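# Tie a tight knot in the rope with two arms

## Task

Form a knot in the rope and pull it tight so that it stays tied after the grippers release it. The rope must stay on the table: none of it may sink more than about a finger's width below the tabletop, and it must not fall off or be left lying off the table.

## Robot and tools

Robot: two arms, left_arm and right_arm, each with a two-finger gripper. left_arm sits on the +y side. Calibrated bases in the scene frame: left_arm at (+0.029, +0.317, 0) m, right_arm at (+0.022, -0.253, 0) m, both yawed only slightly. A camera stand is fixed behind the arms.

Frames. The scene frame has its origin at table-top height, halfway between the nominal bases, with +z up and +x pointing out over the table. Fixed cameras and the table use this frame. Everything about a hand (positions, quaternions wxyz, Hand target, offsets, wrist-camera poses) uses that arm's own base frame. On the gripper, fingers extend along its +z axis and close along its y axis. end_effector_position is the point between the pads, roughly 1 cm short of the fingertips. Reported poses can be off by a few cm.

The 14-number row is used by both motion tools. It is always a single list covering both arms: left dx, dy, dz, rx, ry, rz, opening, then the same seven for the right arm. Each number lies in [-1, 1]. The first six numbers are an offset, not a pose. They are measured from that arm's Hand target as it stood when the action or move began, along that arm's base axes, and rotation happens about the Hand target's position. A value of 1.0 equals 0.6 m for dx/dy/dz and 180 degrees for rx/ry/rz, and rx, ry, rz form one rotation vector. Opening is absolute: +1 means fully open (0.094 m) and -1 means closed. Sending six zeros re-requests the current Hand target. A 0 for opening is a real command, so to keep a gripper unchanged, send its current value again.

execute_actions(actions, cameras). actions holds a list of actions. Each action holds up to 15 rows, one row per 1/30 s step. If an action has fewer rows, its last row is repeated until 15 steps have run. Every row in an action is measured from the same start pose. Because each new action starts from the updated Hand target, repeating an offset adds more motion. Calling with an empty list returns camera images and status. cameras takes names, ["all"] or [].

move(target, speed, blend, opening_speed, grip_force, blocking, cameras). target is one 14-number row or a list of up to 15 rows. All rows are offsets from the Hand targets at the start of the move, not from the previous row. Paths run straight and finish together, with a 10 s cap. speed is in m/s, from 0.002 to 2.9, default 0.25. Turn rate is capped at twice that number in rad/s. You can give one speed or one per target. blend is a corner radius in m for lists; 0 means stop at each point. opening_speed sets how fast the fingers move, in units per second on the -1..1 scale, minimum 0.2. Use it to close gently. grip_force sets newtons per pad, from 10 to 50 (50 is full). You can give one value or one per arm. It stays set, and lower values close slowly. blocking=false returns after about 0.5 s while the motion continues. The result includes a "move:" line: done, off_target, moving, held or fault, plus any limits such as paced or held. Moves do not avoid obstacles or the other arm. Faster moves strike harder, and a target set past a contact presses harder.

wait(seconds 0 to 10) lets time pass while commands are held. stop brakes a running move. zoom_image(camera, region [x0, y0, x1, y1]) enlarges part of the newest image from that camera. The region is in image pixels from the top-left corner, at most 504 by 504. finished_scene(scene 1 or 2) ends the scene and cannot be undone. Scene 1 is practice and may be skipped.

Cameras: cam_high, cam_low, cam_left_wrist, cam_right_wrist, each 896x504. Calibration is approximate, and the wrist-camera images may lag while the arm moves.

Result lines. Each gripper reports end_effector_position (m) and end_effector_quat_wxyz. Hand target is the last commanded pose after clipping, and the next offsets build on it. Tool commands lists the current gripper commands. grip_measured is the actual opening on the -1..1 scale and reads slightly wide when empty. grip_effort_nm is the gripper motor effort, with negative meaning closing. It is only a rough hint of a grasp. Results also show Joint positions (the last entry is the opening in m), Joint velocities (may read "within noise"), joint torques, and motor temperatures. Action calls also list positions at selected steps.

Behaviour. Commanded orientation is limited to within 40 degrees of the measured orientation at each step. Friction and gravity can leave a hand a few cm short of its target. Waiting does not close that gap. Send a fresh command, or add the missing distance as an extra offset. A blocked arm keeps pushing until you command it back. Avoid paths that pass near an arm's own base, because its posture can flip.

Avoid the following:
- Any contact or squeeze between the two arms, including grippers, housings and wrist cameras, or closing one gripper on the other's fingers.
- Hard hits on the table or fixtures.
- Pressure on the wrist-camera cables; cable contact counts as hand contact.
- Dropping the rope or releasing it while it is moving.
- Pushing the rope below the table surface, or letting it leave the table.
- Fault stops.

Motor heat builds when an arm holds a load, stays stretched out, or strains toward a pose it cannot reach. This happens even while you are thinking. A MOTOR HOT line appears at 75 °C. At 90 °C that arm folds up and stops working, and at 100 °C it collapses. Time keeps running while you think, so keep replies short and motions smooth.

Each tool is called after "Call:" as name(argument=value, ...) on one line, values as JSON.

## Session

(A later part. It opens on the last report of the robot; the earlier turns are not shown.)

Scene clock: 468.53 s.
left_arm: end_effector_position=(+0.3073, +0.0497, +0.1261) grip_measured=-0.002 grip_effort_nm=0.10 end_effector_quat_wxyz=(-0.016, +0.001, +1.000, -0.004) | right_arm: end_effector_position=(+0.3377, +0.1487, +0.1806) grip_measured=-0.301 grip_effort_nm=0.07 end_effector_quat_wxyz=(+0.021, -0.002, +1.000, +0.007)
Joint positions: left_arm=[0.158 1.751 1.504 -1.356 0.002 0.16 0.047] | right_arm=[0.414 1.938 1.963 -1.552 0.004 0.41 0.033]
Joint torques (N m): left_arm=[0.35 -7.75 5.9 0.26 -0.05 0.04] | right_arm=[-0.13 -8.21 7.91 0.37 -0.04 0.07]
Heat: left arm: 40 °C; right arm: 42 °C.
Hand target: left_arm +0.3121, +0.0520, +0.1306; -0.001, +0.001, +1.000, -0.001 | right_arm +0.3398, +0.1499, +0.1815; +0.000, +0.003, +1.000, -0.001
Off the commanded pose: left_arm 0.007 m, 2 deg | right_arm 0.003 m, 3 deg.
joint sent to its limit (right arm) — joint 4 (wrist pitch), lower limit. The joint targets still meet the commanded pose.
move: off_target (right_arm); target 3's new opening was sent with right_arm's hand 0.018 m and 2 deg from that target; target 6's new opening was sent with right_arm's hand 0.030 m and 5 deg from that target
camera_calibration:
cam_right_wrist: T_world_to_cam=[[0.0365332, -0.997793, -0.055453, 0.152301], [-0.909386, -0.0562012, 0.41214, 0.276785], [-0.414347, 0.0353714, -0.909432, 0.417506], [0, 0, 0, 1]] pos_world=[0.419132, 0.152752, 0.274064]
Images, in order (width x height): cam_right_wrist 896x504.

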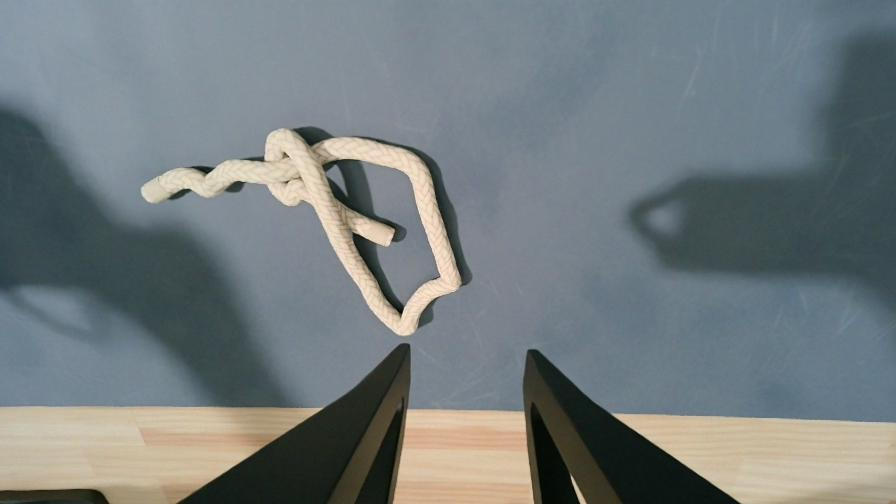

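Call:
move(target=[[0,0,0,0,0,0,0,-0.055,0.09,-0.2,0,0,0.35,-0.4],[0,0,0,0,0,0,0,-0.055,0.09,-0.297,0,0,0.35,-0.4],[0,0,0,0,0,0,0,-0.055,0.09,-0.297,0,0,0.35,-0.9],[0,0,0,0,0,0,0,-0.065,0.06,-0.18,0,0,0.35,-0.9]], speed=[0.2,0.08,0.1,0.05], cameras=["all"])

Scene clock: 494.93 s.
left_arm: end_effector_position=(+0.3073, +0.0497, +0.1261) grip_measured=-0.002 grip_effort_nm=0.09 end_effector_quat_wxyz=(-0.016, +0.001, +1.000, -0.004) | right_arm: end_effector_position=(+0.2969, +0.1829, +0.0583) grip_measured=-0.868 grip_effort_nm=-1.02 end_effector_quat_wxyz=(-0.018, -0.520, +0.854, -0.008)
Joint positions: left_arm=[0.158 1.751 1.504 -1.356 0.002 0.16 0.047] | right_arm=[0.557 1.928 1.459 -1.138 0.015 -0.536 0.006]
Joint torques (N m): left_arm=[0.36 -7.75 5.89 0.23 0.01 0.09] | right_arm=[-0.46 -12.22 7.71 0.18 -0.14 -0.07]
Heat: left arm: 40 °C; right arm: 42 °C.
Hand target: left_arm +0.3121, +0.0520, +0.1306; -0.001, +0.001, +1.000, -0.001 | right_arm +0.3008, +0.1859, +0.0734; +0.000, -0.520, +0.854, -0.001
Off the commanded pose: left_arm 0.007 m, 2 deg | right_arm 0.016 m, 2 deg.
move: off_target (right_arm); target 3's new opening was sent with right_arm's hand 0.018 m and 1 deg from that target
camera_calibration:
cam_left_wrist: T_world_to_cam=[[0.0491151, -0.997711, -0.0464873, 0.0464822], [-0.883663, -0.0651006, 0.463575, 0.252368], [-0.46554, 0.0183106, -0.884837, 0.375739], [0, 0, 0, 1]] pos_world=[0.395647, 0.0559251, 0.217638]
cam_right_wrist: T_world_to_cam=[[0.900108, -0.432818, -0.0497338, -0.178852], [-0.357454, -0.79895, 0.483637, 0.259807], [-0.249062, -0.417548, -0.873854, 0.319896], [0, 0, 0, 1]] pos_world=[0.333529, 0.263734, 0.144995]

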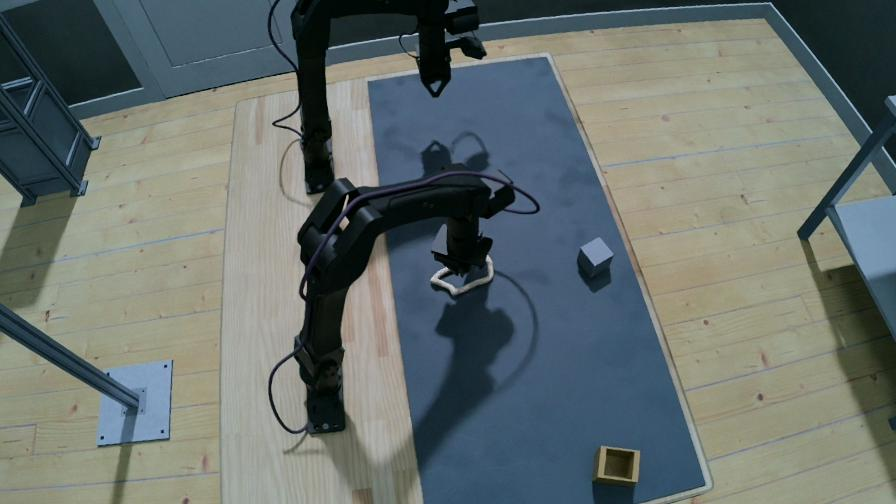

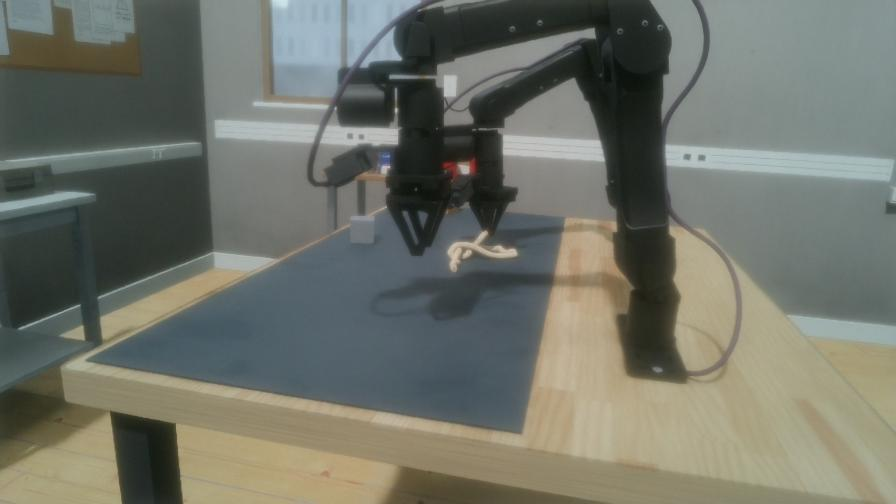

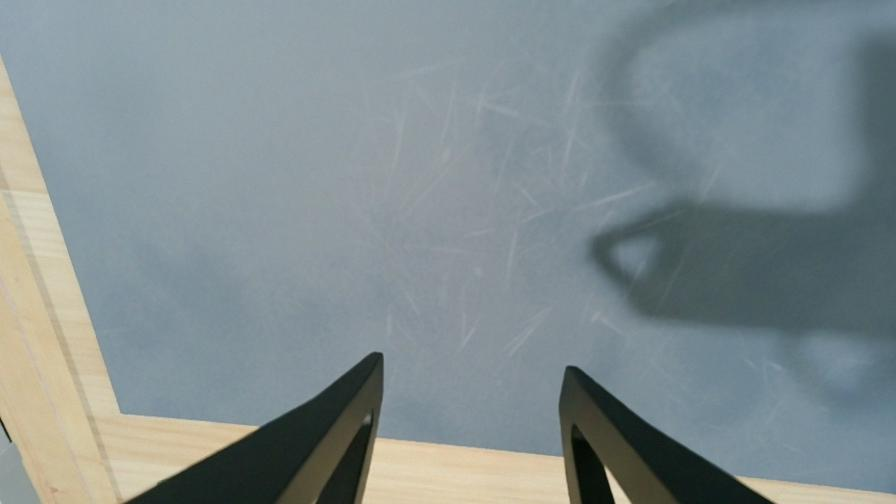

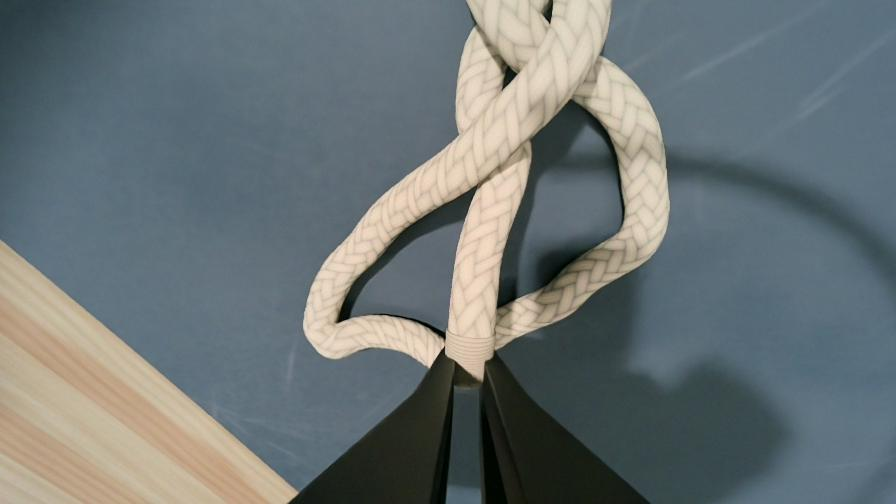

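Call:
move(target=[[0,0,0,0,0,0,0,0,-0.03,0.06,0,0,0,-0.95],[0,0,0,0,0,0,0,0,-0.23,0.06,0,0,-0.1,-0.95]], speed=0.08, cameras=["all"])

Scene clock: 515.63 s.
left_arm: end_effector_position=(+0.3073, +0.0497, +0.1261) grip_measured=-0.002 grip_effort_nm=0.10 end_effector_quat_wxyz=(-0.016, +0.001, +1.000, -0.004) | right_arm: end_effector_position=(+0.2994, +0.0460, +0.1040) grip_measured=-0.868 grip_effort_nm=-1.02 end_effector_quat_wxyz=(-0.018, -0.377, +0.926, -0.003)
Joint positions: left_arm=[0.158 1.751 1.504 -1.356 0.002 0.16 0.047] | right_arm=[0.157 1.725 1.385 -1.265 0.013 -0.616 0.006]
Joint torques (N m): left_arm=[0.47 -7.69 5.85 0.23 0 0.06] | right_arm=[-0.21 -10.36 4.81 0.49 -0.11 -0.09]
Heat: left arm: 40 °C; right arm: 42 °C.
Hand target: left_arm +0.3121, +0.0520, +0.1306; -0.001, +0.001, +1.000, -0.001 | right_arm +0.3007, +0.0479, +0.1095; +0.000, -0.380, +0.925, -0.001
Off the commanded pose: left_arm 0.007 m, 2 deg | right_arm 0.006 m, 2 deg.
move: done
camera_calibration:
cam_left_wrist: T_world_to_cam=[[0.0491151, -0.997711, -0.0464873, 0.0464822], [-0.883663, -0.0651006, 0.463575, 0.252368], [-0.46554, 0.0183106, -0.884837, 0.375739], [0, 0, 0, 1]] pos_world=[0.395647, 0.0559251, 0.217638]
cam_right_wrist: T_world_to_cam=[[0.718692, -0.693335, -0.0526113, -0.171555], [-0.590383, -0.648443, 0.480593, 0.192432], [-0.367328, -0.314338, -0.875364, 0.334037], [0, 0, 0, 1]] pos_world=[0.359604, 0.110837, 0.190897]

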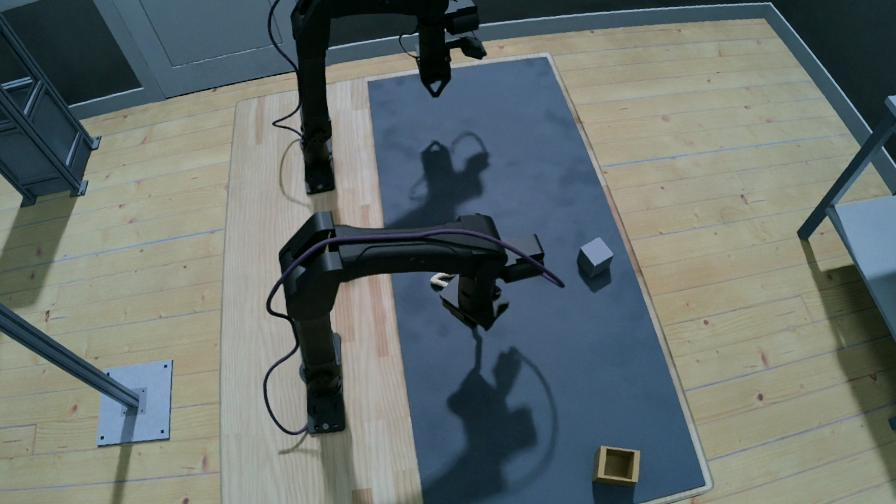

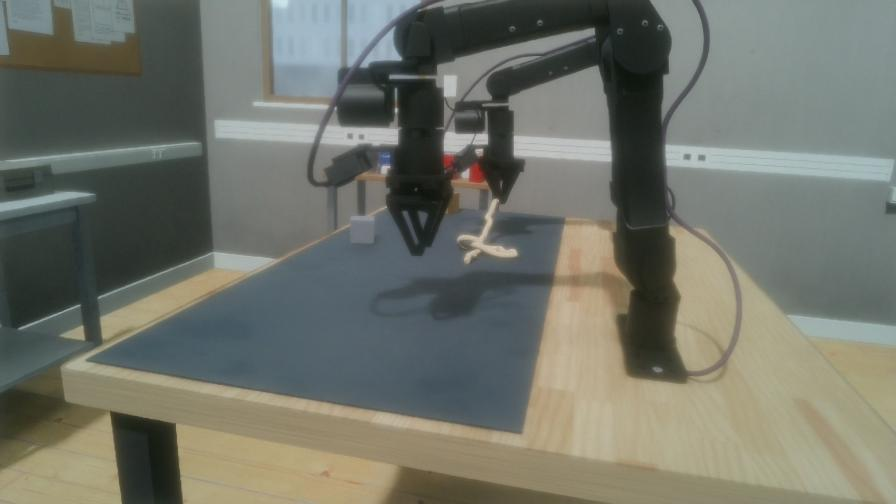

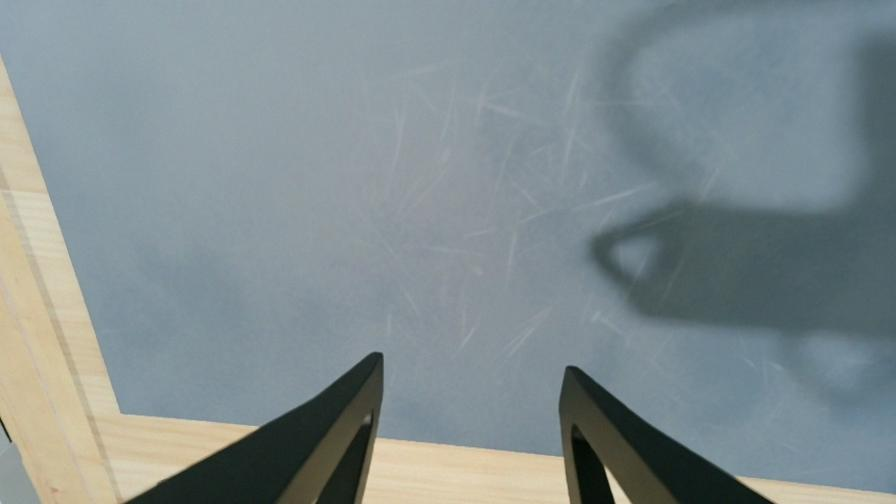

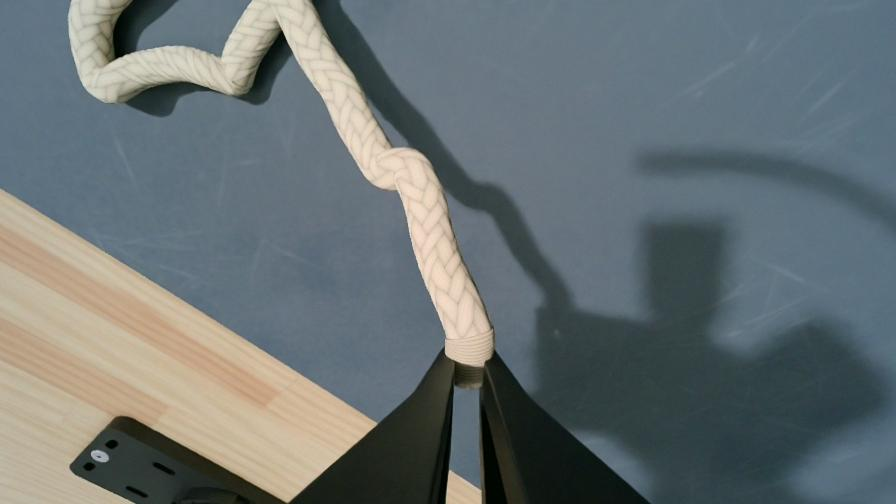

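Call:
move(target=[0,-0.25,0.05,0,0,0,0,0,-0.16,-0.06,0,0,-0.1,-0.95], speed=0.12, cameras=["all"])

Scene clock: 522.90 s.
left_arm: end_effector_position=(+0.3091, -0.0979, +0.1593) grip_measured=-0.002 grip_effort_nm=0.09 end_effector_quat_wxyz=(+0.001, +0.005, +1.000, -0.003) | right_arm: end_effector_position=(+0.2984, -0.0495, +0.0757) grip_measured=-0.868 grip_effort_nm=-1.02 end_effector_quat_wxyz=(-0.007, -0.228, +0.974, -0.004)
Joint positions: left_arm=[-0.307 1.775 1.665 -1.458 0.006 -0.297 0.047] | right_arm=[-0.16 1.718 1.265 -1.127 0.012 -0.62 0.006]
Joint torques (N m): left_arm=[0.05 -6.08 7.24 0.11 -0.05 -0.05] | right_arm=[-0.13 -7.51 4.82 0.6 -0.12 -0.05]
Heat: left arm: 40 °C; right arm: 42 °C.
Hand target: left_arm +0.3121, -0.0980, +0.1607; +0.000, +0.001, +1.000, -0.001 | right_arm +0.3007, -0.0482, +0.0734; +0.000, -0.230, +0.973, -0.001
Off the commanded pose: left_arm 0.003 m, 1 deg | right_arm 0.003 m, 1 deg.
move: done
camera_calibration:
cam_left_wrist: T_world_to_cam=[[0.042332, -0.998037, -0.0461632, -0.0972818], [-0.89894, -0.0582117, 0.434187, 0.238929], [-0.436022, 0.0231179, -0.899639, 0.402374], [0, 0, 0, 1]] pos_world=[0.394345, -0.0924843, 0.25376]
cam_right_wrist: T_world_to_cam=[[0.470541, -0.881504, -0.0392744, -0.174835], [-0.772691, -0.433132, 0.464054, 0.209771], [-0.426076, -0.188009, -0.884936, 0.303393], [0, 0, 0, 1]] pos_world=[0.373623, -0.00621863, 0.164272]

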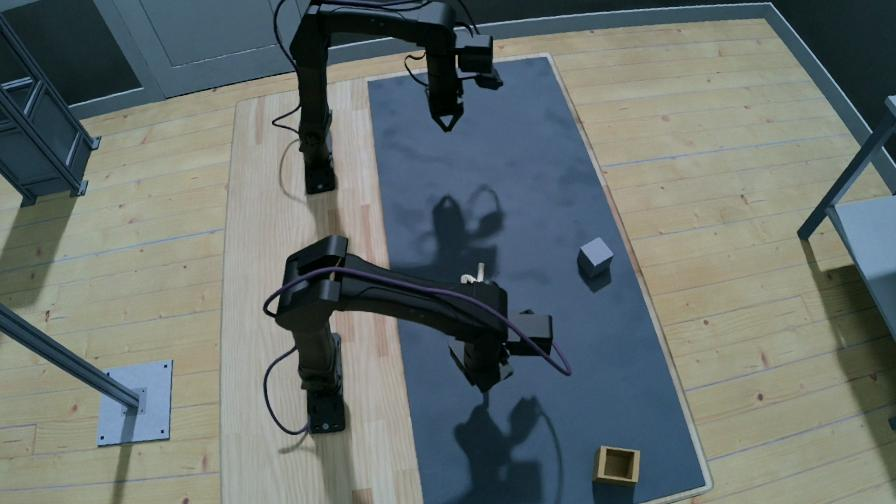

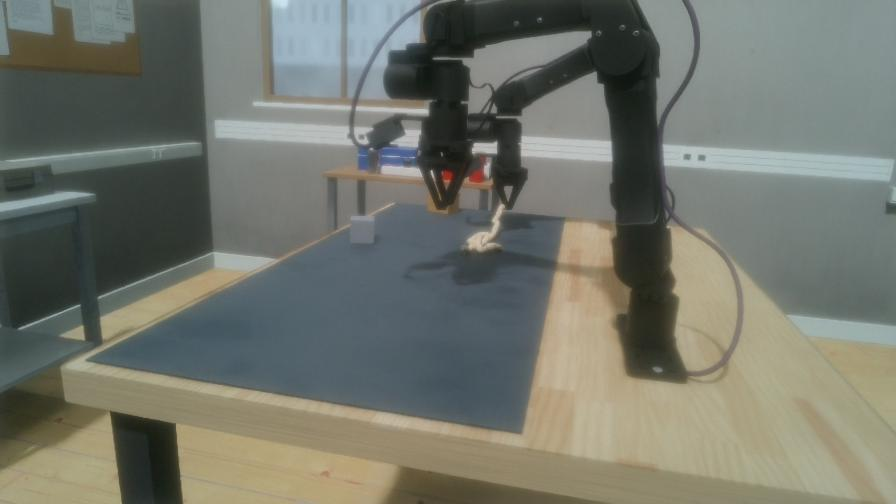

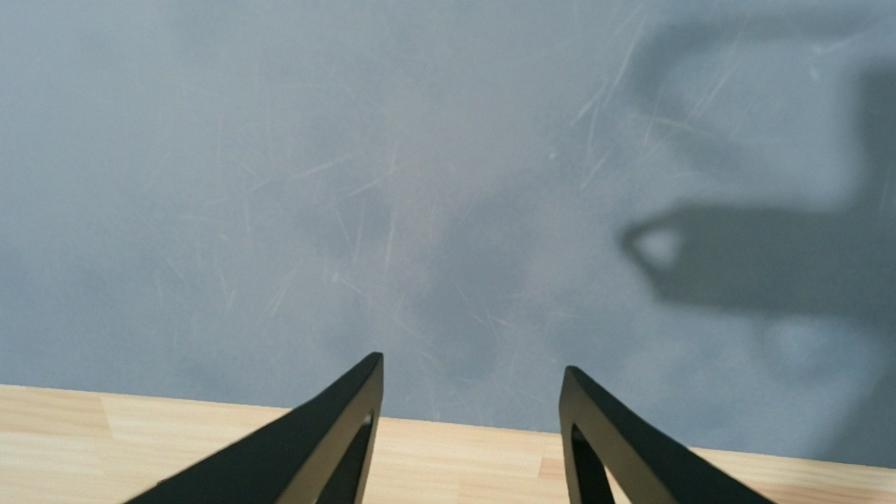

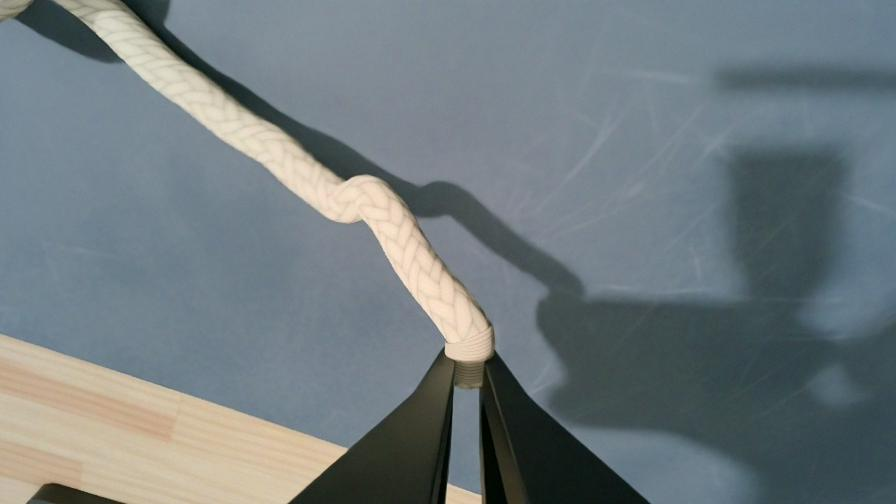

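Call:
move(target=[0.04,-0.18,0,0,0,0,0,0,0,0,0,0,0,-0.95], cameras=["cam_high","cam_low","cam_left_wrist"])

Call:
zoom_image(camera="cam_high", region=[420, 200, 560, 340])

Scene clock: 531.53 s.
left_arm: end_effector_position=(+0.3330, -0.2077, +0.1612) grip_measured=-0.002 grip_effort_nm=0.09 end_effector_quat_wxyz=(+0.003, +0.007, +1.000, -0.007) | right_arm: end_effector_position=(+0.2984, -0.0495, +0.0757) grip_measured=-0.868 grip_effort_nm=-1.02 end_effector_quat_wxyz=(-0.007, -0.228, +0.974, -0.004)
Joint positions: left_arm=[-0.556 2.062 2.063 -1.559 0.009 -0.542 0.047] | right_arm=[-0.16 1.718 1.265 -1.127 0.012 -0.62 0.006]
Joint torques (N m): left_arm=[0.38 -8.18 6.83 0.01 -0.11 -0.07] | right_arm=[-0.1 -7.53 4.79 0.6 -0.11 -0.07]
Heat: left arm: 39 °C; right arm: 42 °C.
Hand target: left_arm +0.3361, -0.2060, +0.1607; +0.000, +0.001, +1.000, -0.001 | right_arm +0.3007, -0.0481, +0.0734; +0.000, -0.230, +0.973, -0.001
Off the commanded pose: left_arm 0.004 m, 1 deg | right_arm 0.003 m, 1 deg.
joint sent to its limit (left arm) — joint 4 (wrist pitch), lower limit. The joint targets still meet the commanded pose.
move: done
camera_calibration:
cam_left_wrist: T_world_to_cam=[[0.0386673, -0.998545, -0.0375912, -0.208106], [-0.901127, -0.0511028, 0.430533, 0.256092], [-0.431827, 0.0172269, -0.901792, 0.414778], [0, 0, 0, 1]] pos_world=[0.41793, -0.201861, 0.255965]
Images, in order (width x height): cam_high 896x504, cam_low 896x504, cam_left_wrist 896x504.

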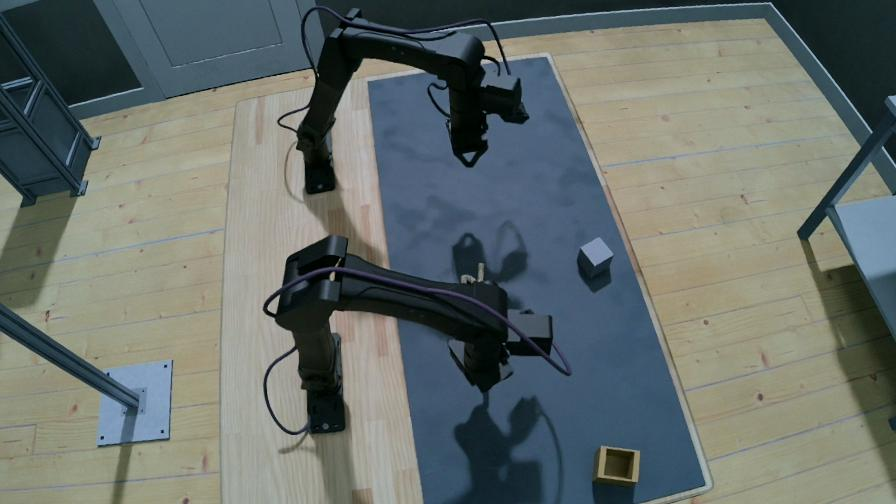

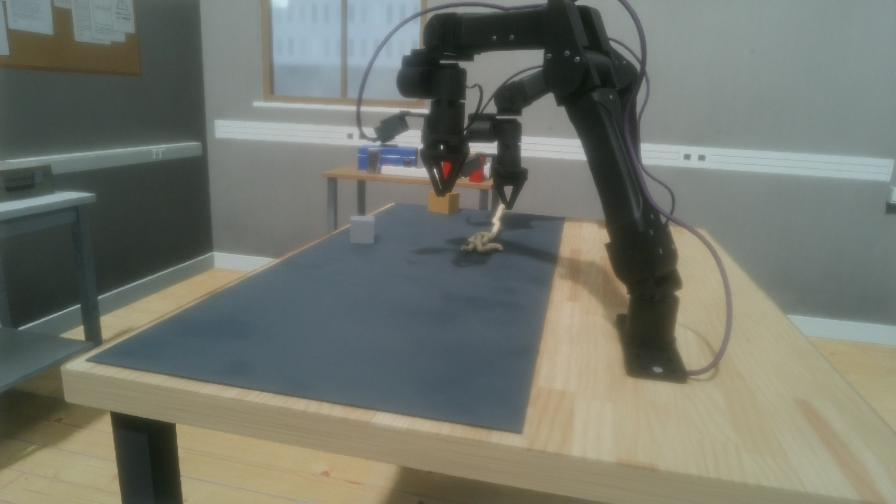

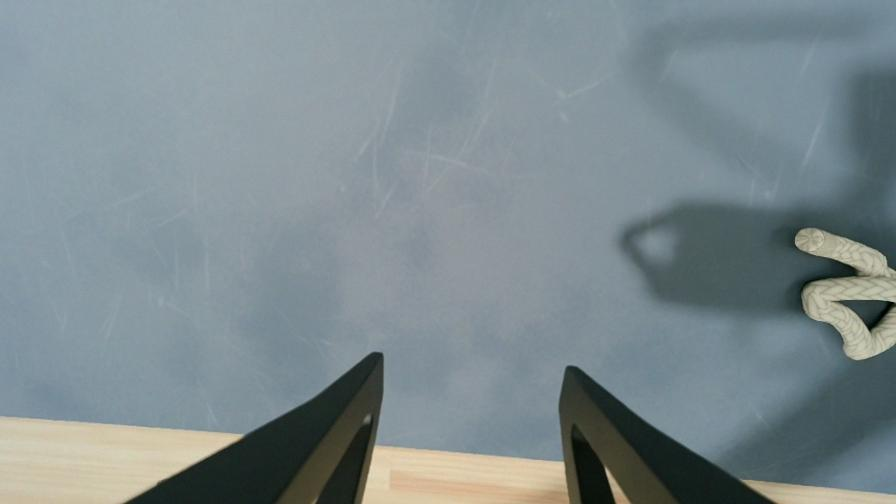

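Scaled by 3.600 from the camera's 896x504 image, which has a finer 1280x720 frame.

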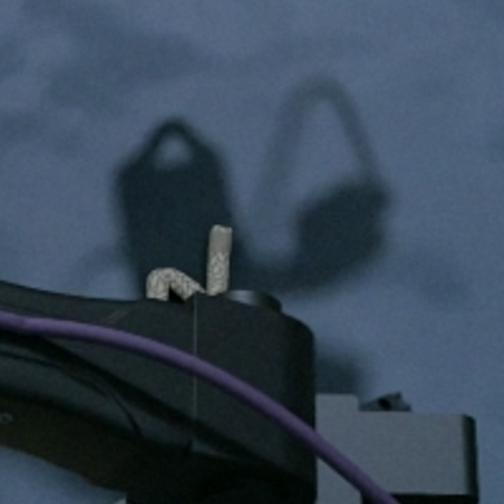

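Call:
move(target=[-0.024,-0.325,-0.12,0,0,0.33,-0.45,0,0,0,0,0,0,-0.95], cameras=["cam_left_wrist"])

Scene clock: 556.20 s.
left_arm: end_effector_position=(+0.3199, -0.4032, +0.0961) grip_measured=-0.448 grip_effort_nm=-0.07 end_effector_quat_wxyz=(+0.006, -0.489, +0.870, -0.066) | right_arm: end_effector_position=(+0.2984, -0.0495, +0.0757) grip_measured=-0.868 grip_effort_nm=-1.02 end_effector_quat_wxyz=(-0.007, -0.228, +0.974, -0.004)
Joint positions: left_arm=[-0.899 2.595 2.714 -1.557 0.01 -1.924 0.026] | right_arm=[-0.16 1.718 1.265 -1.127 0.012 -0.62 0.006]
Joint torques (N m): left_arm=[0.16 -10.85 6.95 0.23 -0.13 -0.11] | right_arm=[-0.14 -7.53 4.81 0.58 -0.11 -0.06]
Heat: left arm: 38 °C; right arm: 42 °C.
Hand target: left_arm +0.3216, -0.4010, +0.0886; +0.000, -0.495, +0.869, -0.001 | right_arm +0.3007, -0.0481, +0.0734; +0.000, -0.230, +0.973, -0.001
Off the commanded pose: left_arm 0.008 m, 7 deg | right_arm 0.003 m, 1 deg.
joint sent to its limit (left arm) — joint 4 (wrist pitch), lower limit. The joint targets are off in orientation, not in position.
move: off_target (left_arm)
camera_calibration:
cam_left_wrist: T_world_to_cam=[[0.87899, -0.472281, 0.0657883, -0.471756], [-0.440991, -0.752648, 0.488925, -0.173378], [-0.181394, -0.458772, -0.869842, 0.0786515], [0, 0, 0, 1]] pos_world=[0.352478, -0.317211, 0.184219]
Images, in order (width x height): cam_left_wrist 896x504.

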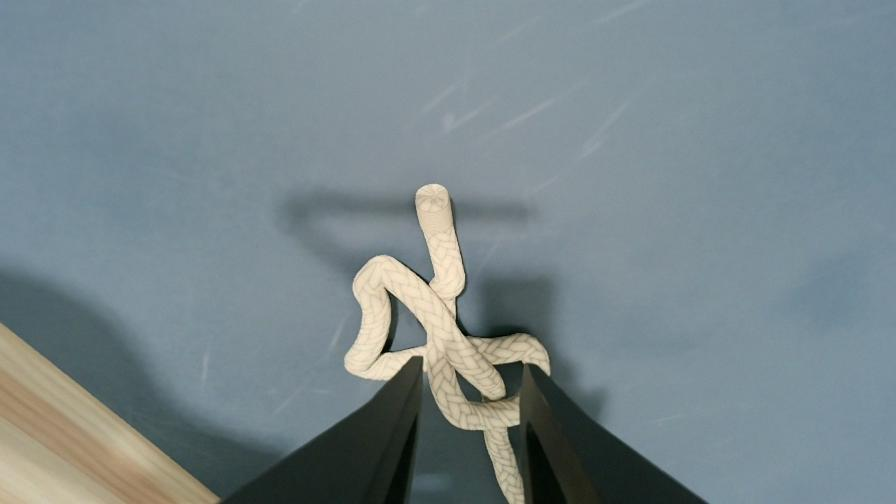

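Call:
move(target=[[0.002,0.016,-0.128,0,0,0,-0.45,0,0,0,0,0,0,-0.95],[0.002,0.016,-0.128,0,0,0,-0.95,0,0,0,0,0,0,-0.95],[0.002,0.03,-0.09,0,0,0,-0.95,0,0,-0.04,0,0,0,-0.95],[0.002,0.09,-0.06,0,0,0,-0.95,0,-0.05,-0.06,0,0,0,-0.95]], speed=[0.08,0.1,0.06,0.05], cameras=["all"])

Scene clock: 574.33 s.
left_arm: end_effector_position=(+0.3207, -0.3496, +0.0414) grip_measured=-0.948 grip_effort_nm=-0.07 end_effector_quat_wxyz=(-0.007, -0.495, +0.869, +0.008) | right_arm: end_effector_position=(+0.2995, -0.0788, +0.0428) grip_measured=-0.868 grip_effort_nm=-1.02 end_effector_quat_wxyz=(-0.002, -0.229, +0.973, -0.006)
Joint positions: left_arm=[-0.826 2.473 2.271 -1.387 0.011 -1.862 0.002] | right_arm=[-0.253 1.768 1.188 -0.99 0.012 -0.715 0.006]
Joint torques (N m): left_arm=[0.28 -14.91 4.49 0.09 -0.13 0] | right_arm=[-0.47 -6.82 4.78 0.59 -0.11 -0.07]
Heat: left arm: 40 °C; right arm: 42 °C.
Hand target: left_arm +0.3229, -0.3470, +0.0526; +0.000, -0.495, +0.869, -0.001 | right_arm +0.3008, -0.0781, +0.0375; +0.000, -0.230, +0.973, -0.001
Off the commanded pose: left_arm 0.012 m, 1 deg | right_arm 0.006 m, 1 deg.
move: off_target (left_arm); target 2's new opening was sent with left_arm's hand 0.015 m and 2 deg from that target
camera_calibration:
cam_left_wrist: T_world_to_cam=[[0.882872, -0.463877, -0.07318, -0.436163], [-0.389367, -0.810186, 0.438169, -0.140524], [-0.262546, -0.358353, -0.895909, 0.118087], [0, 0, 0, 1]] pos_world=[0.361364, -0.273859, 0.13545]
cam_right_wrist: T_world_to_cam=[[0.472542, -0.880689, -0.0330132, -0.203265], [-0.776526, -0.433783, 0.456991, 0.214584], [-0.416788, -0.190312, -0.888859, 0.266448], [0, 0, 0, 1]] pos_world=[0.373733, -0.0352224, 0.132061]

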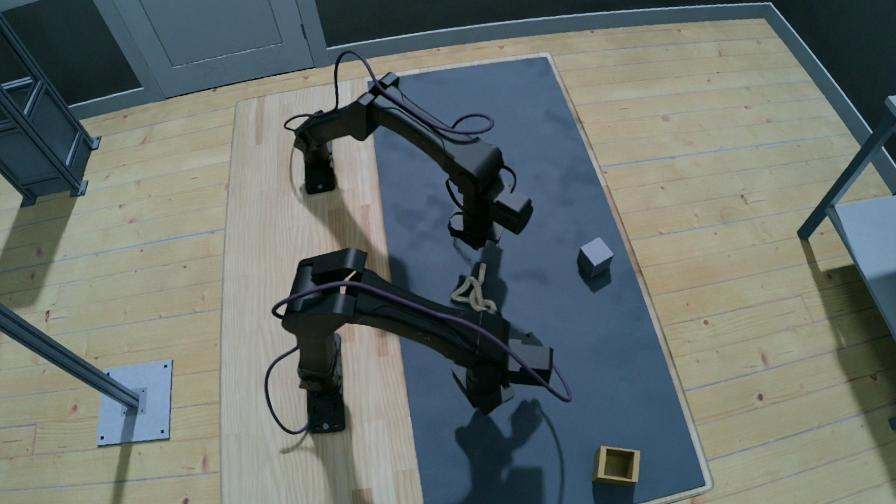

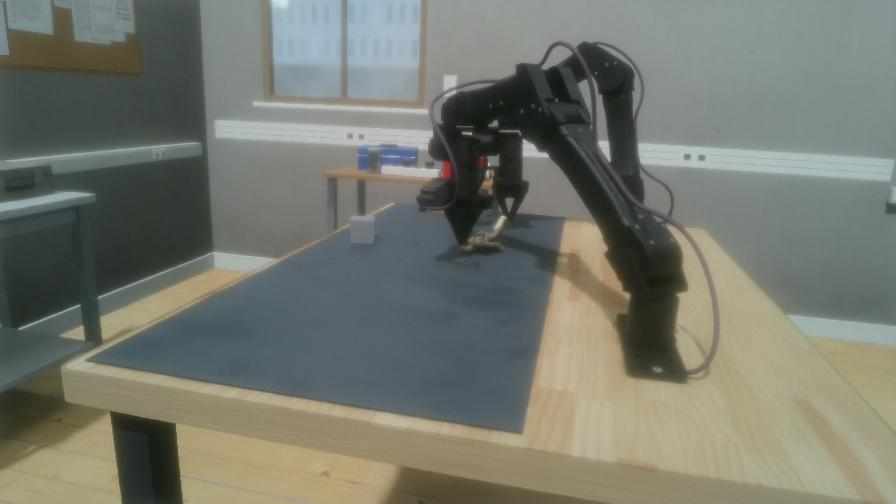

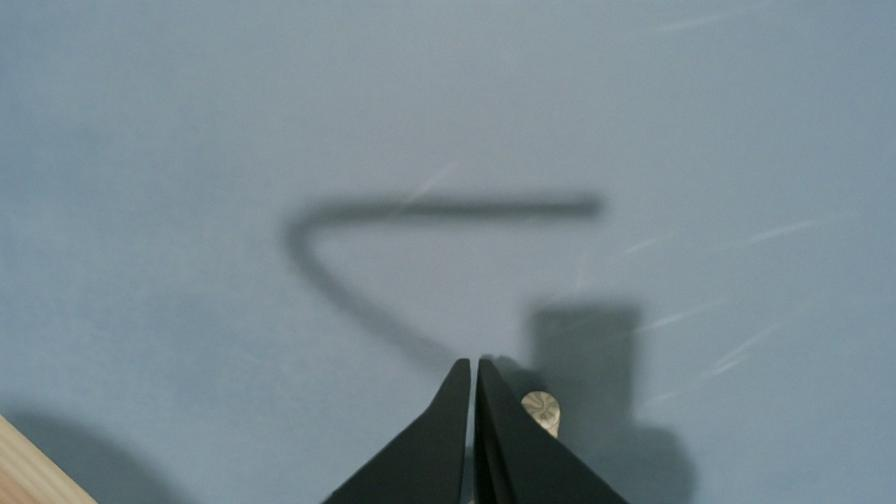

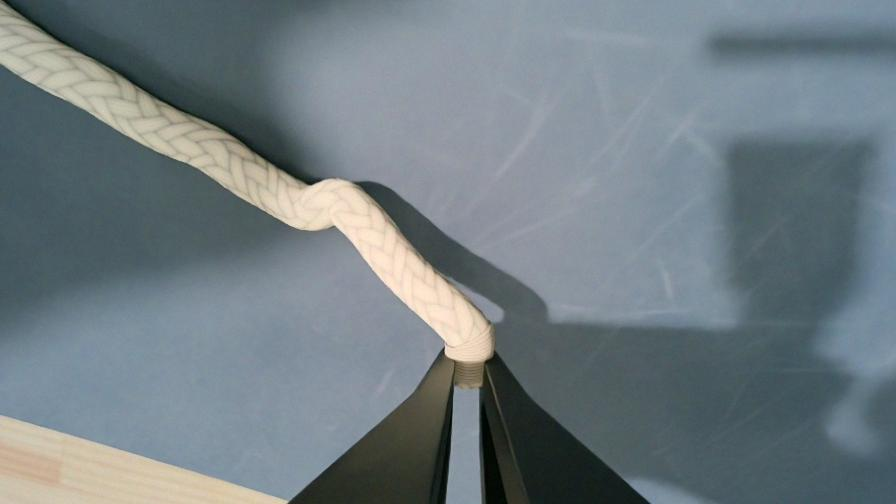

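Call:
move(target=[[0,0,0.06,0,0,0,-0.45,0,0,0,0,0,0,-0.95],[0.004,-0.092,0.04,0,0,0,-0.45,0,0,0,0,0,0,-0.95]], speed=0.12, cameras=["cam_left_wrist"])

Scene clock: 588.60 s.
left_arm: end_effector_position=(+0.3242, -0.4070, +0.0835) grip_measured=-0.452 grip_effort_nm=0.10 end_effector_quat_wxyz=(+0.005, -0.489, +0.870, -0.065) | right_arm: end_effector_position=(+0.2995, -0.0788, +0.0428) grip_measured=-0.868 grip_effort_nm=-1.02 end_effector_quat_wxyz=(-0.002, -0.229, +0.973, -0.006)
Joint positions: left_arm=[-0.896 2.636 2.742 -1.548 0.011 -1.92 0.026] | right_arm=[-0.253 1.768 1.188 -0.99 0.012 -0.715 0.006]
Joint torques (N m): left_arm=[0.39 -11.23 6.83 0.11 -0.14 -0.12] | right_arm=[-0.31 -6.8 4.68 0.61 -0.11 -0.06]
Heat: left arm: 41 °C; right arm: 41 °C.
Hand target: left_arm +0.3253, -0.4022, +0.0765; +0.000, -0.495, +0.869, -0.001 | right_arm +0.3008, -0.0781, +0.0375; +0.000, -0.230, +0.973, -0.001
Off the commanded pose: left_arm 0.009 m, 7 deg | right_arm 0.006 m, 1 deg.
joint sent to its limit (left arm) — joint 4 (wrist pitch), lower limit. The joint targets are off in orientation, not in position.
move: off_target (left_arm)
camera_calibration:
cam_left_wrist: T_world_to_cam=[[0.878254, -0.474142, 0.0621317, -0.476728], [-0.441083, -0.753041, 0.488237, -0.168306], [-0.184706, -0.456201, -0.870497, 0.0689575], [0, 0, 0, 1]] pos_world=[0.357188, -0.321319, 0.17182]
Images, in order (width x height): cam_left_wrist 896x504.

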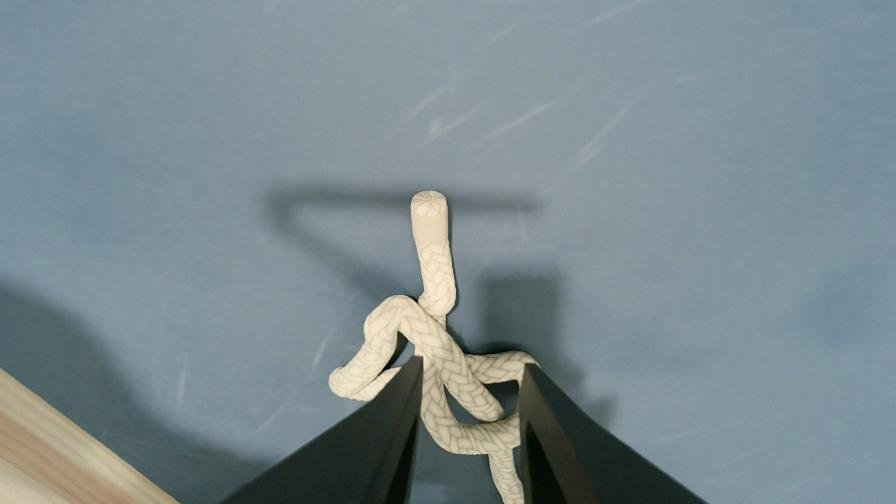

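Call:
move(target=[0,0.022,-0.108,0,0,0,-0.45,0,0,0,0,0,0,-0.95], speed=0.08, cameras=["cam_left_wrist"])

Scene clock: 602.50 s.
left_arm: end_effector_position=(+0.3248, -0.3955, +0.0287) grip_measured=-0.451 grip_effort_nm=0.09 end_effector_quat_wxyz=(-0.002, -0.494, +0.869, -0.021) | right_arm: end_effector_position=(+0.2995, -0.0788, +0.0428) grip_measured=-0.868 grip_effort_nm=-1.02 end_effector_quat_wxyz=(-0.002, -0.229, +0.973, -0.006)
Joint positions: left_arm=[-0.881 2.642 2.536 -1.424 0.011 -1.915 0.026] | right_arm=[-0.253 1.768 1.188 -0.99 0.012 -0.715 0.006]
Joint torques (N m): left_arm=[0.49 -11.06 4.68 0.26 -0.15 0.07] | right_arm=[-0.34 -6.79 4.64 0.61 -0.12 -0.08]
Heat: left arm: 41 °C; right arm: 41 °C.
Hand target: left_arm +0.3253, -0.3891, +0.0119; +0.000, -0.495, +0.869, -0.002 | right_arm +0.3008, -0.0781, +0.0375; +0.000, -0.230, +0.973, -0.001
Off the commanded pose: left_arm 0.018 m, 2 deg | right_arm 0.006 m, 1 deg.
move: off_target (left_arm)
camera_calibration:
cam_left_wrist: T_world_to_cam=[[0.883748, -0.467598, -0.0184831, -0.465224], [-0.408057, -0.789348, 0.458714, -0.15683], [-0.229083, -0.397845, -0.888392, 0.0646173], [0, 0, 0, 1]] pos_world=[0.361948, -0.315623, 0.120747]
Images, in order (width x height): cam_left_wrist 896x504.

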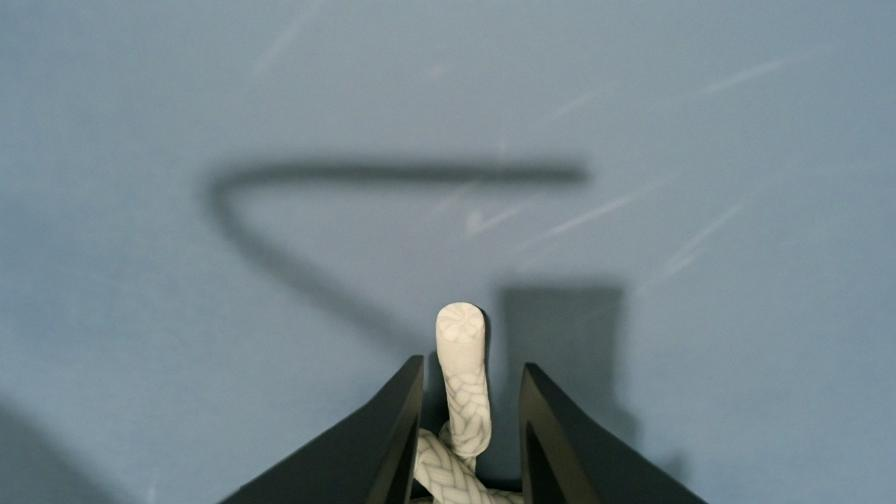

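Call:
move(target=[0,-0.008,-0.022,0,0,0,-0.45,0,0,0,0,0,0,-0.95], speed=0.05)

Call:
move(target=[0,0,0,0,0,0,-0.95,0,0,0,0,0,0,-0.95], cameras=["cam_left_wrist"])

Scene clock: 609.60 s.
left_arm: end_effector_position=(+0.3268, -0.3980, +0.0144) grip_measured=-0.451 grip_effort_nm=0.10 end_effector_quat_wxyz=(-0.002, -0.494, +0.869, -0.019) | right_arm: end_effector_position=(+0.2995, -0.0788, +0.0428) grip_measured=-0.868 grip_effort_nm=-1.02 end_effector_quat_wxyz=(-0.002, -0.229, +0.973, -0.006)
Joint positions: left_arm=[-0.881 2.668 2.531 -1.396 0.011 -1.915 0.026] | right_arm=[-0.253 1.768 1.188 -0.99 0.012 -0.715 0.006]
Joint torques (N m): left_arm=[-0.02 -11.18 4.96 0.18 -0.14 -0.01] | right_arm=[-0.35 -6.79 4.77 0.6 -0.14 -0.07]
Heat: left arm: 41 °C; right arm: 41 °C.
Hand target: left_arm +0.3252, -0.3938, -0.0015; +0.000, -0.495, +0.869, -0.001 | right_arm +0.3008, -0.0781, +0.0375; +0.000, -0.230, +0.973, -0.001
Off the commanded pose: left_arm 0.016 m, 2 deg | right_arm 0.006 m, 1 deg.
move: off_target (left_arm)

Scene clock: 610.10 s.
left_arm: end_effector_position=(+0.3268, -0.3980, +0.0144) grip_measured=-0.818 grip_effort_nm=-1.02 end_effector_quat_wxyz=(-0.002, -0.494, +0.869, -0.019) | right_arm: end_effector_position=(+0.2995, -0.0788, +0.0428) grip_measured=-0.868 grip_effort_nm=-1.02 end_effector_quat_wxyz=(-0.002, -0.229, +0.973, -0.006)
Joint positions: left_arm=[-0.881 2.668 2.531 -1.396 0.011 -1.915 0.009] | right_arm=[-0.253 1.768 1.188 -0.99 0.012 -0.715 0.006]
Joint torques (N m): left_arm=[-0.01 -11.25 5.04 0.21 -0.12 -0.05] | right_arm=[-0.35 -6.79 4.7 0.61 -0.13 -0.07]
Heat: left arm: 41 °C; right arm: 41 °C.
Hand target: left_arm +0.3252, -0.3938, -0.0015; +0.000, -0.495, +0.869, -0.001 | right_arm +0.3008, -0.0781, +0.0375; +0.000, -0.230, +0.973, -0.001
Off the commanded pose: left_arm 0.017 m, 2 deg | right_arm 0.006 m, 1 deg.
move: off_target (left_arm)
camera_calibration:
cam_left_wrist: T_world_to_cam=[[0.883693, -0.467533, -0.0223397, -0.468388], [-0.406827, -0.790802, 0.4573, -0.152352], [-0.231469, -0.395024, -0.889032, 0.0532491], [0, 0, 0, 1]] pos_world=[0.364256, -0.318433, 0.106547]
Images, in order (width x height): cam_left_wrist 896x504.

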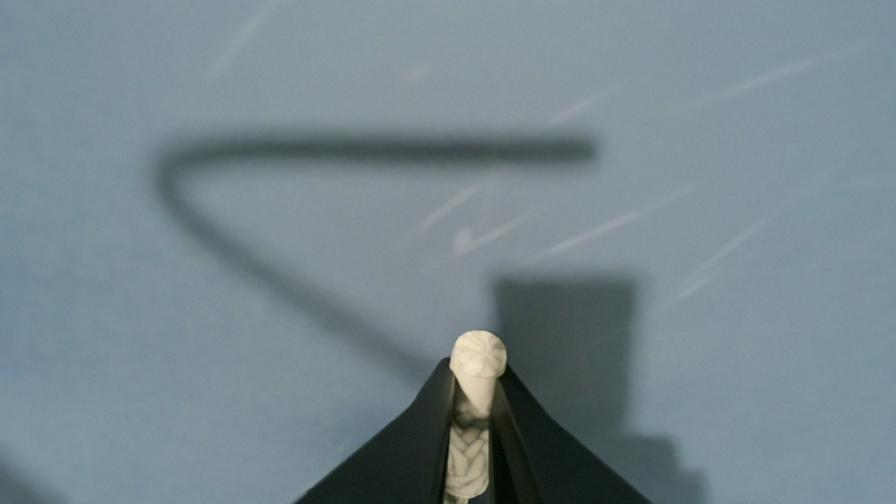

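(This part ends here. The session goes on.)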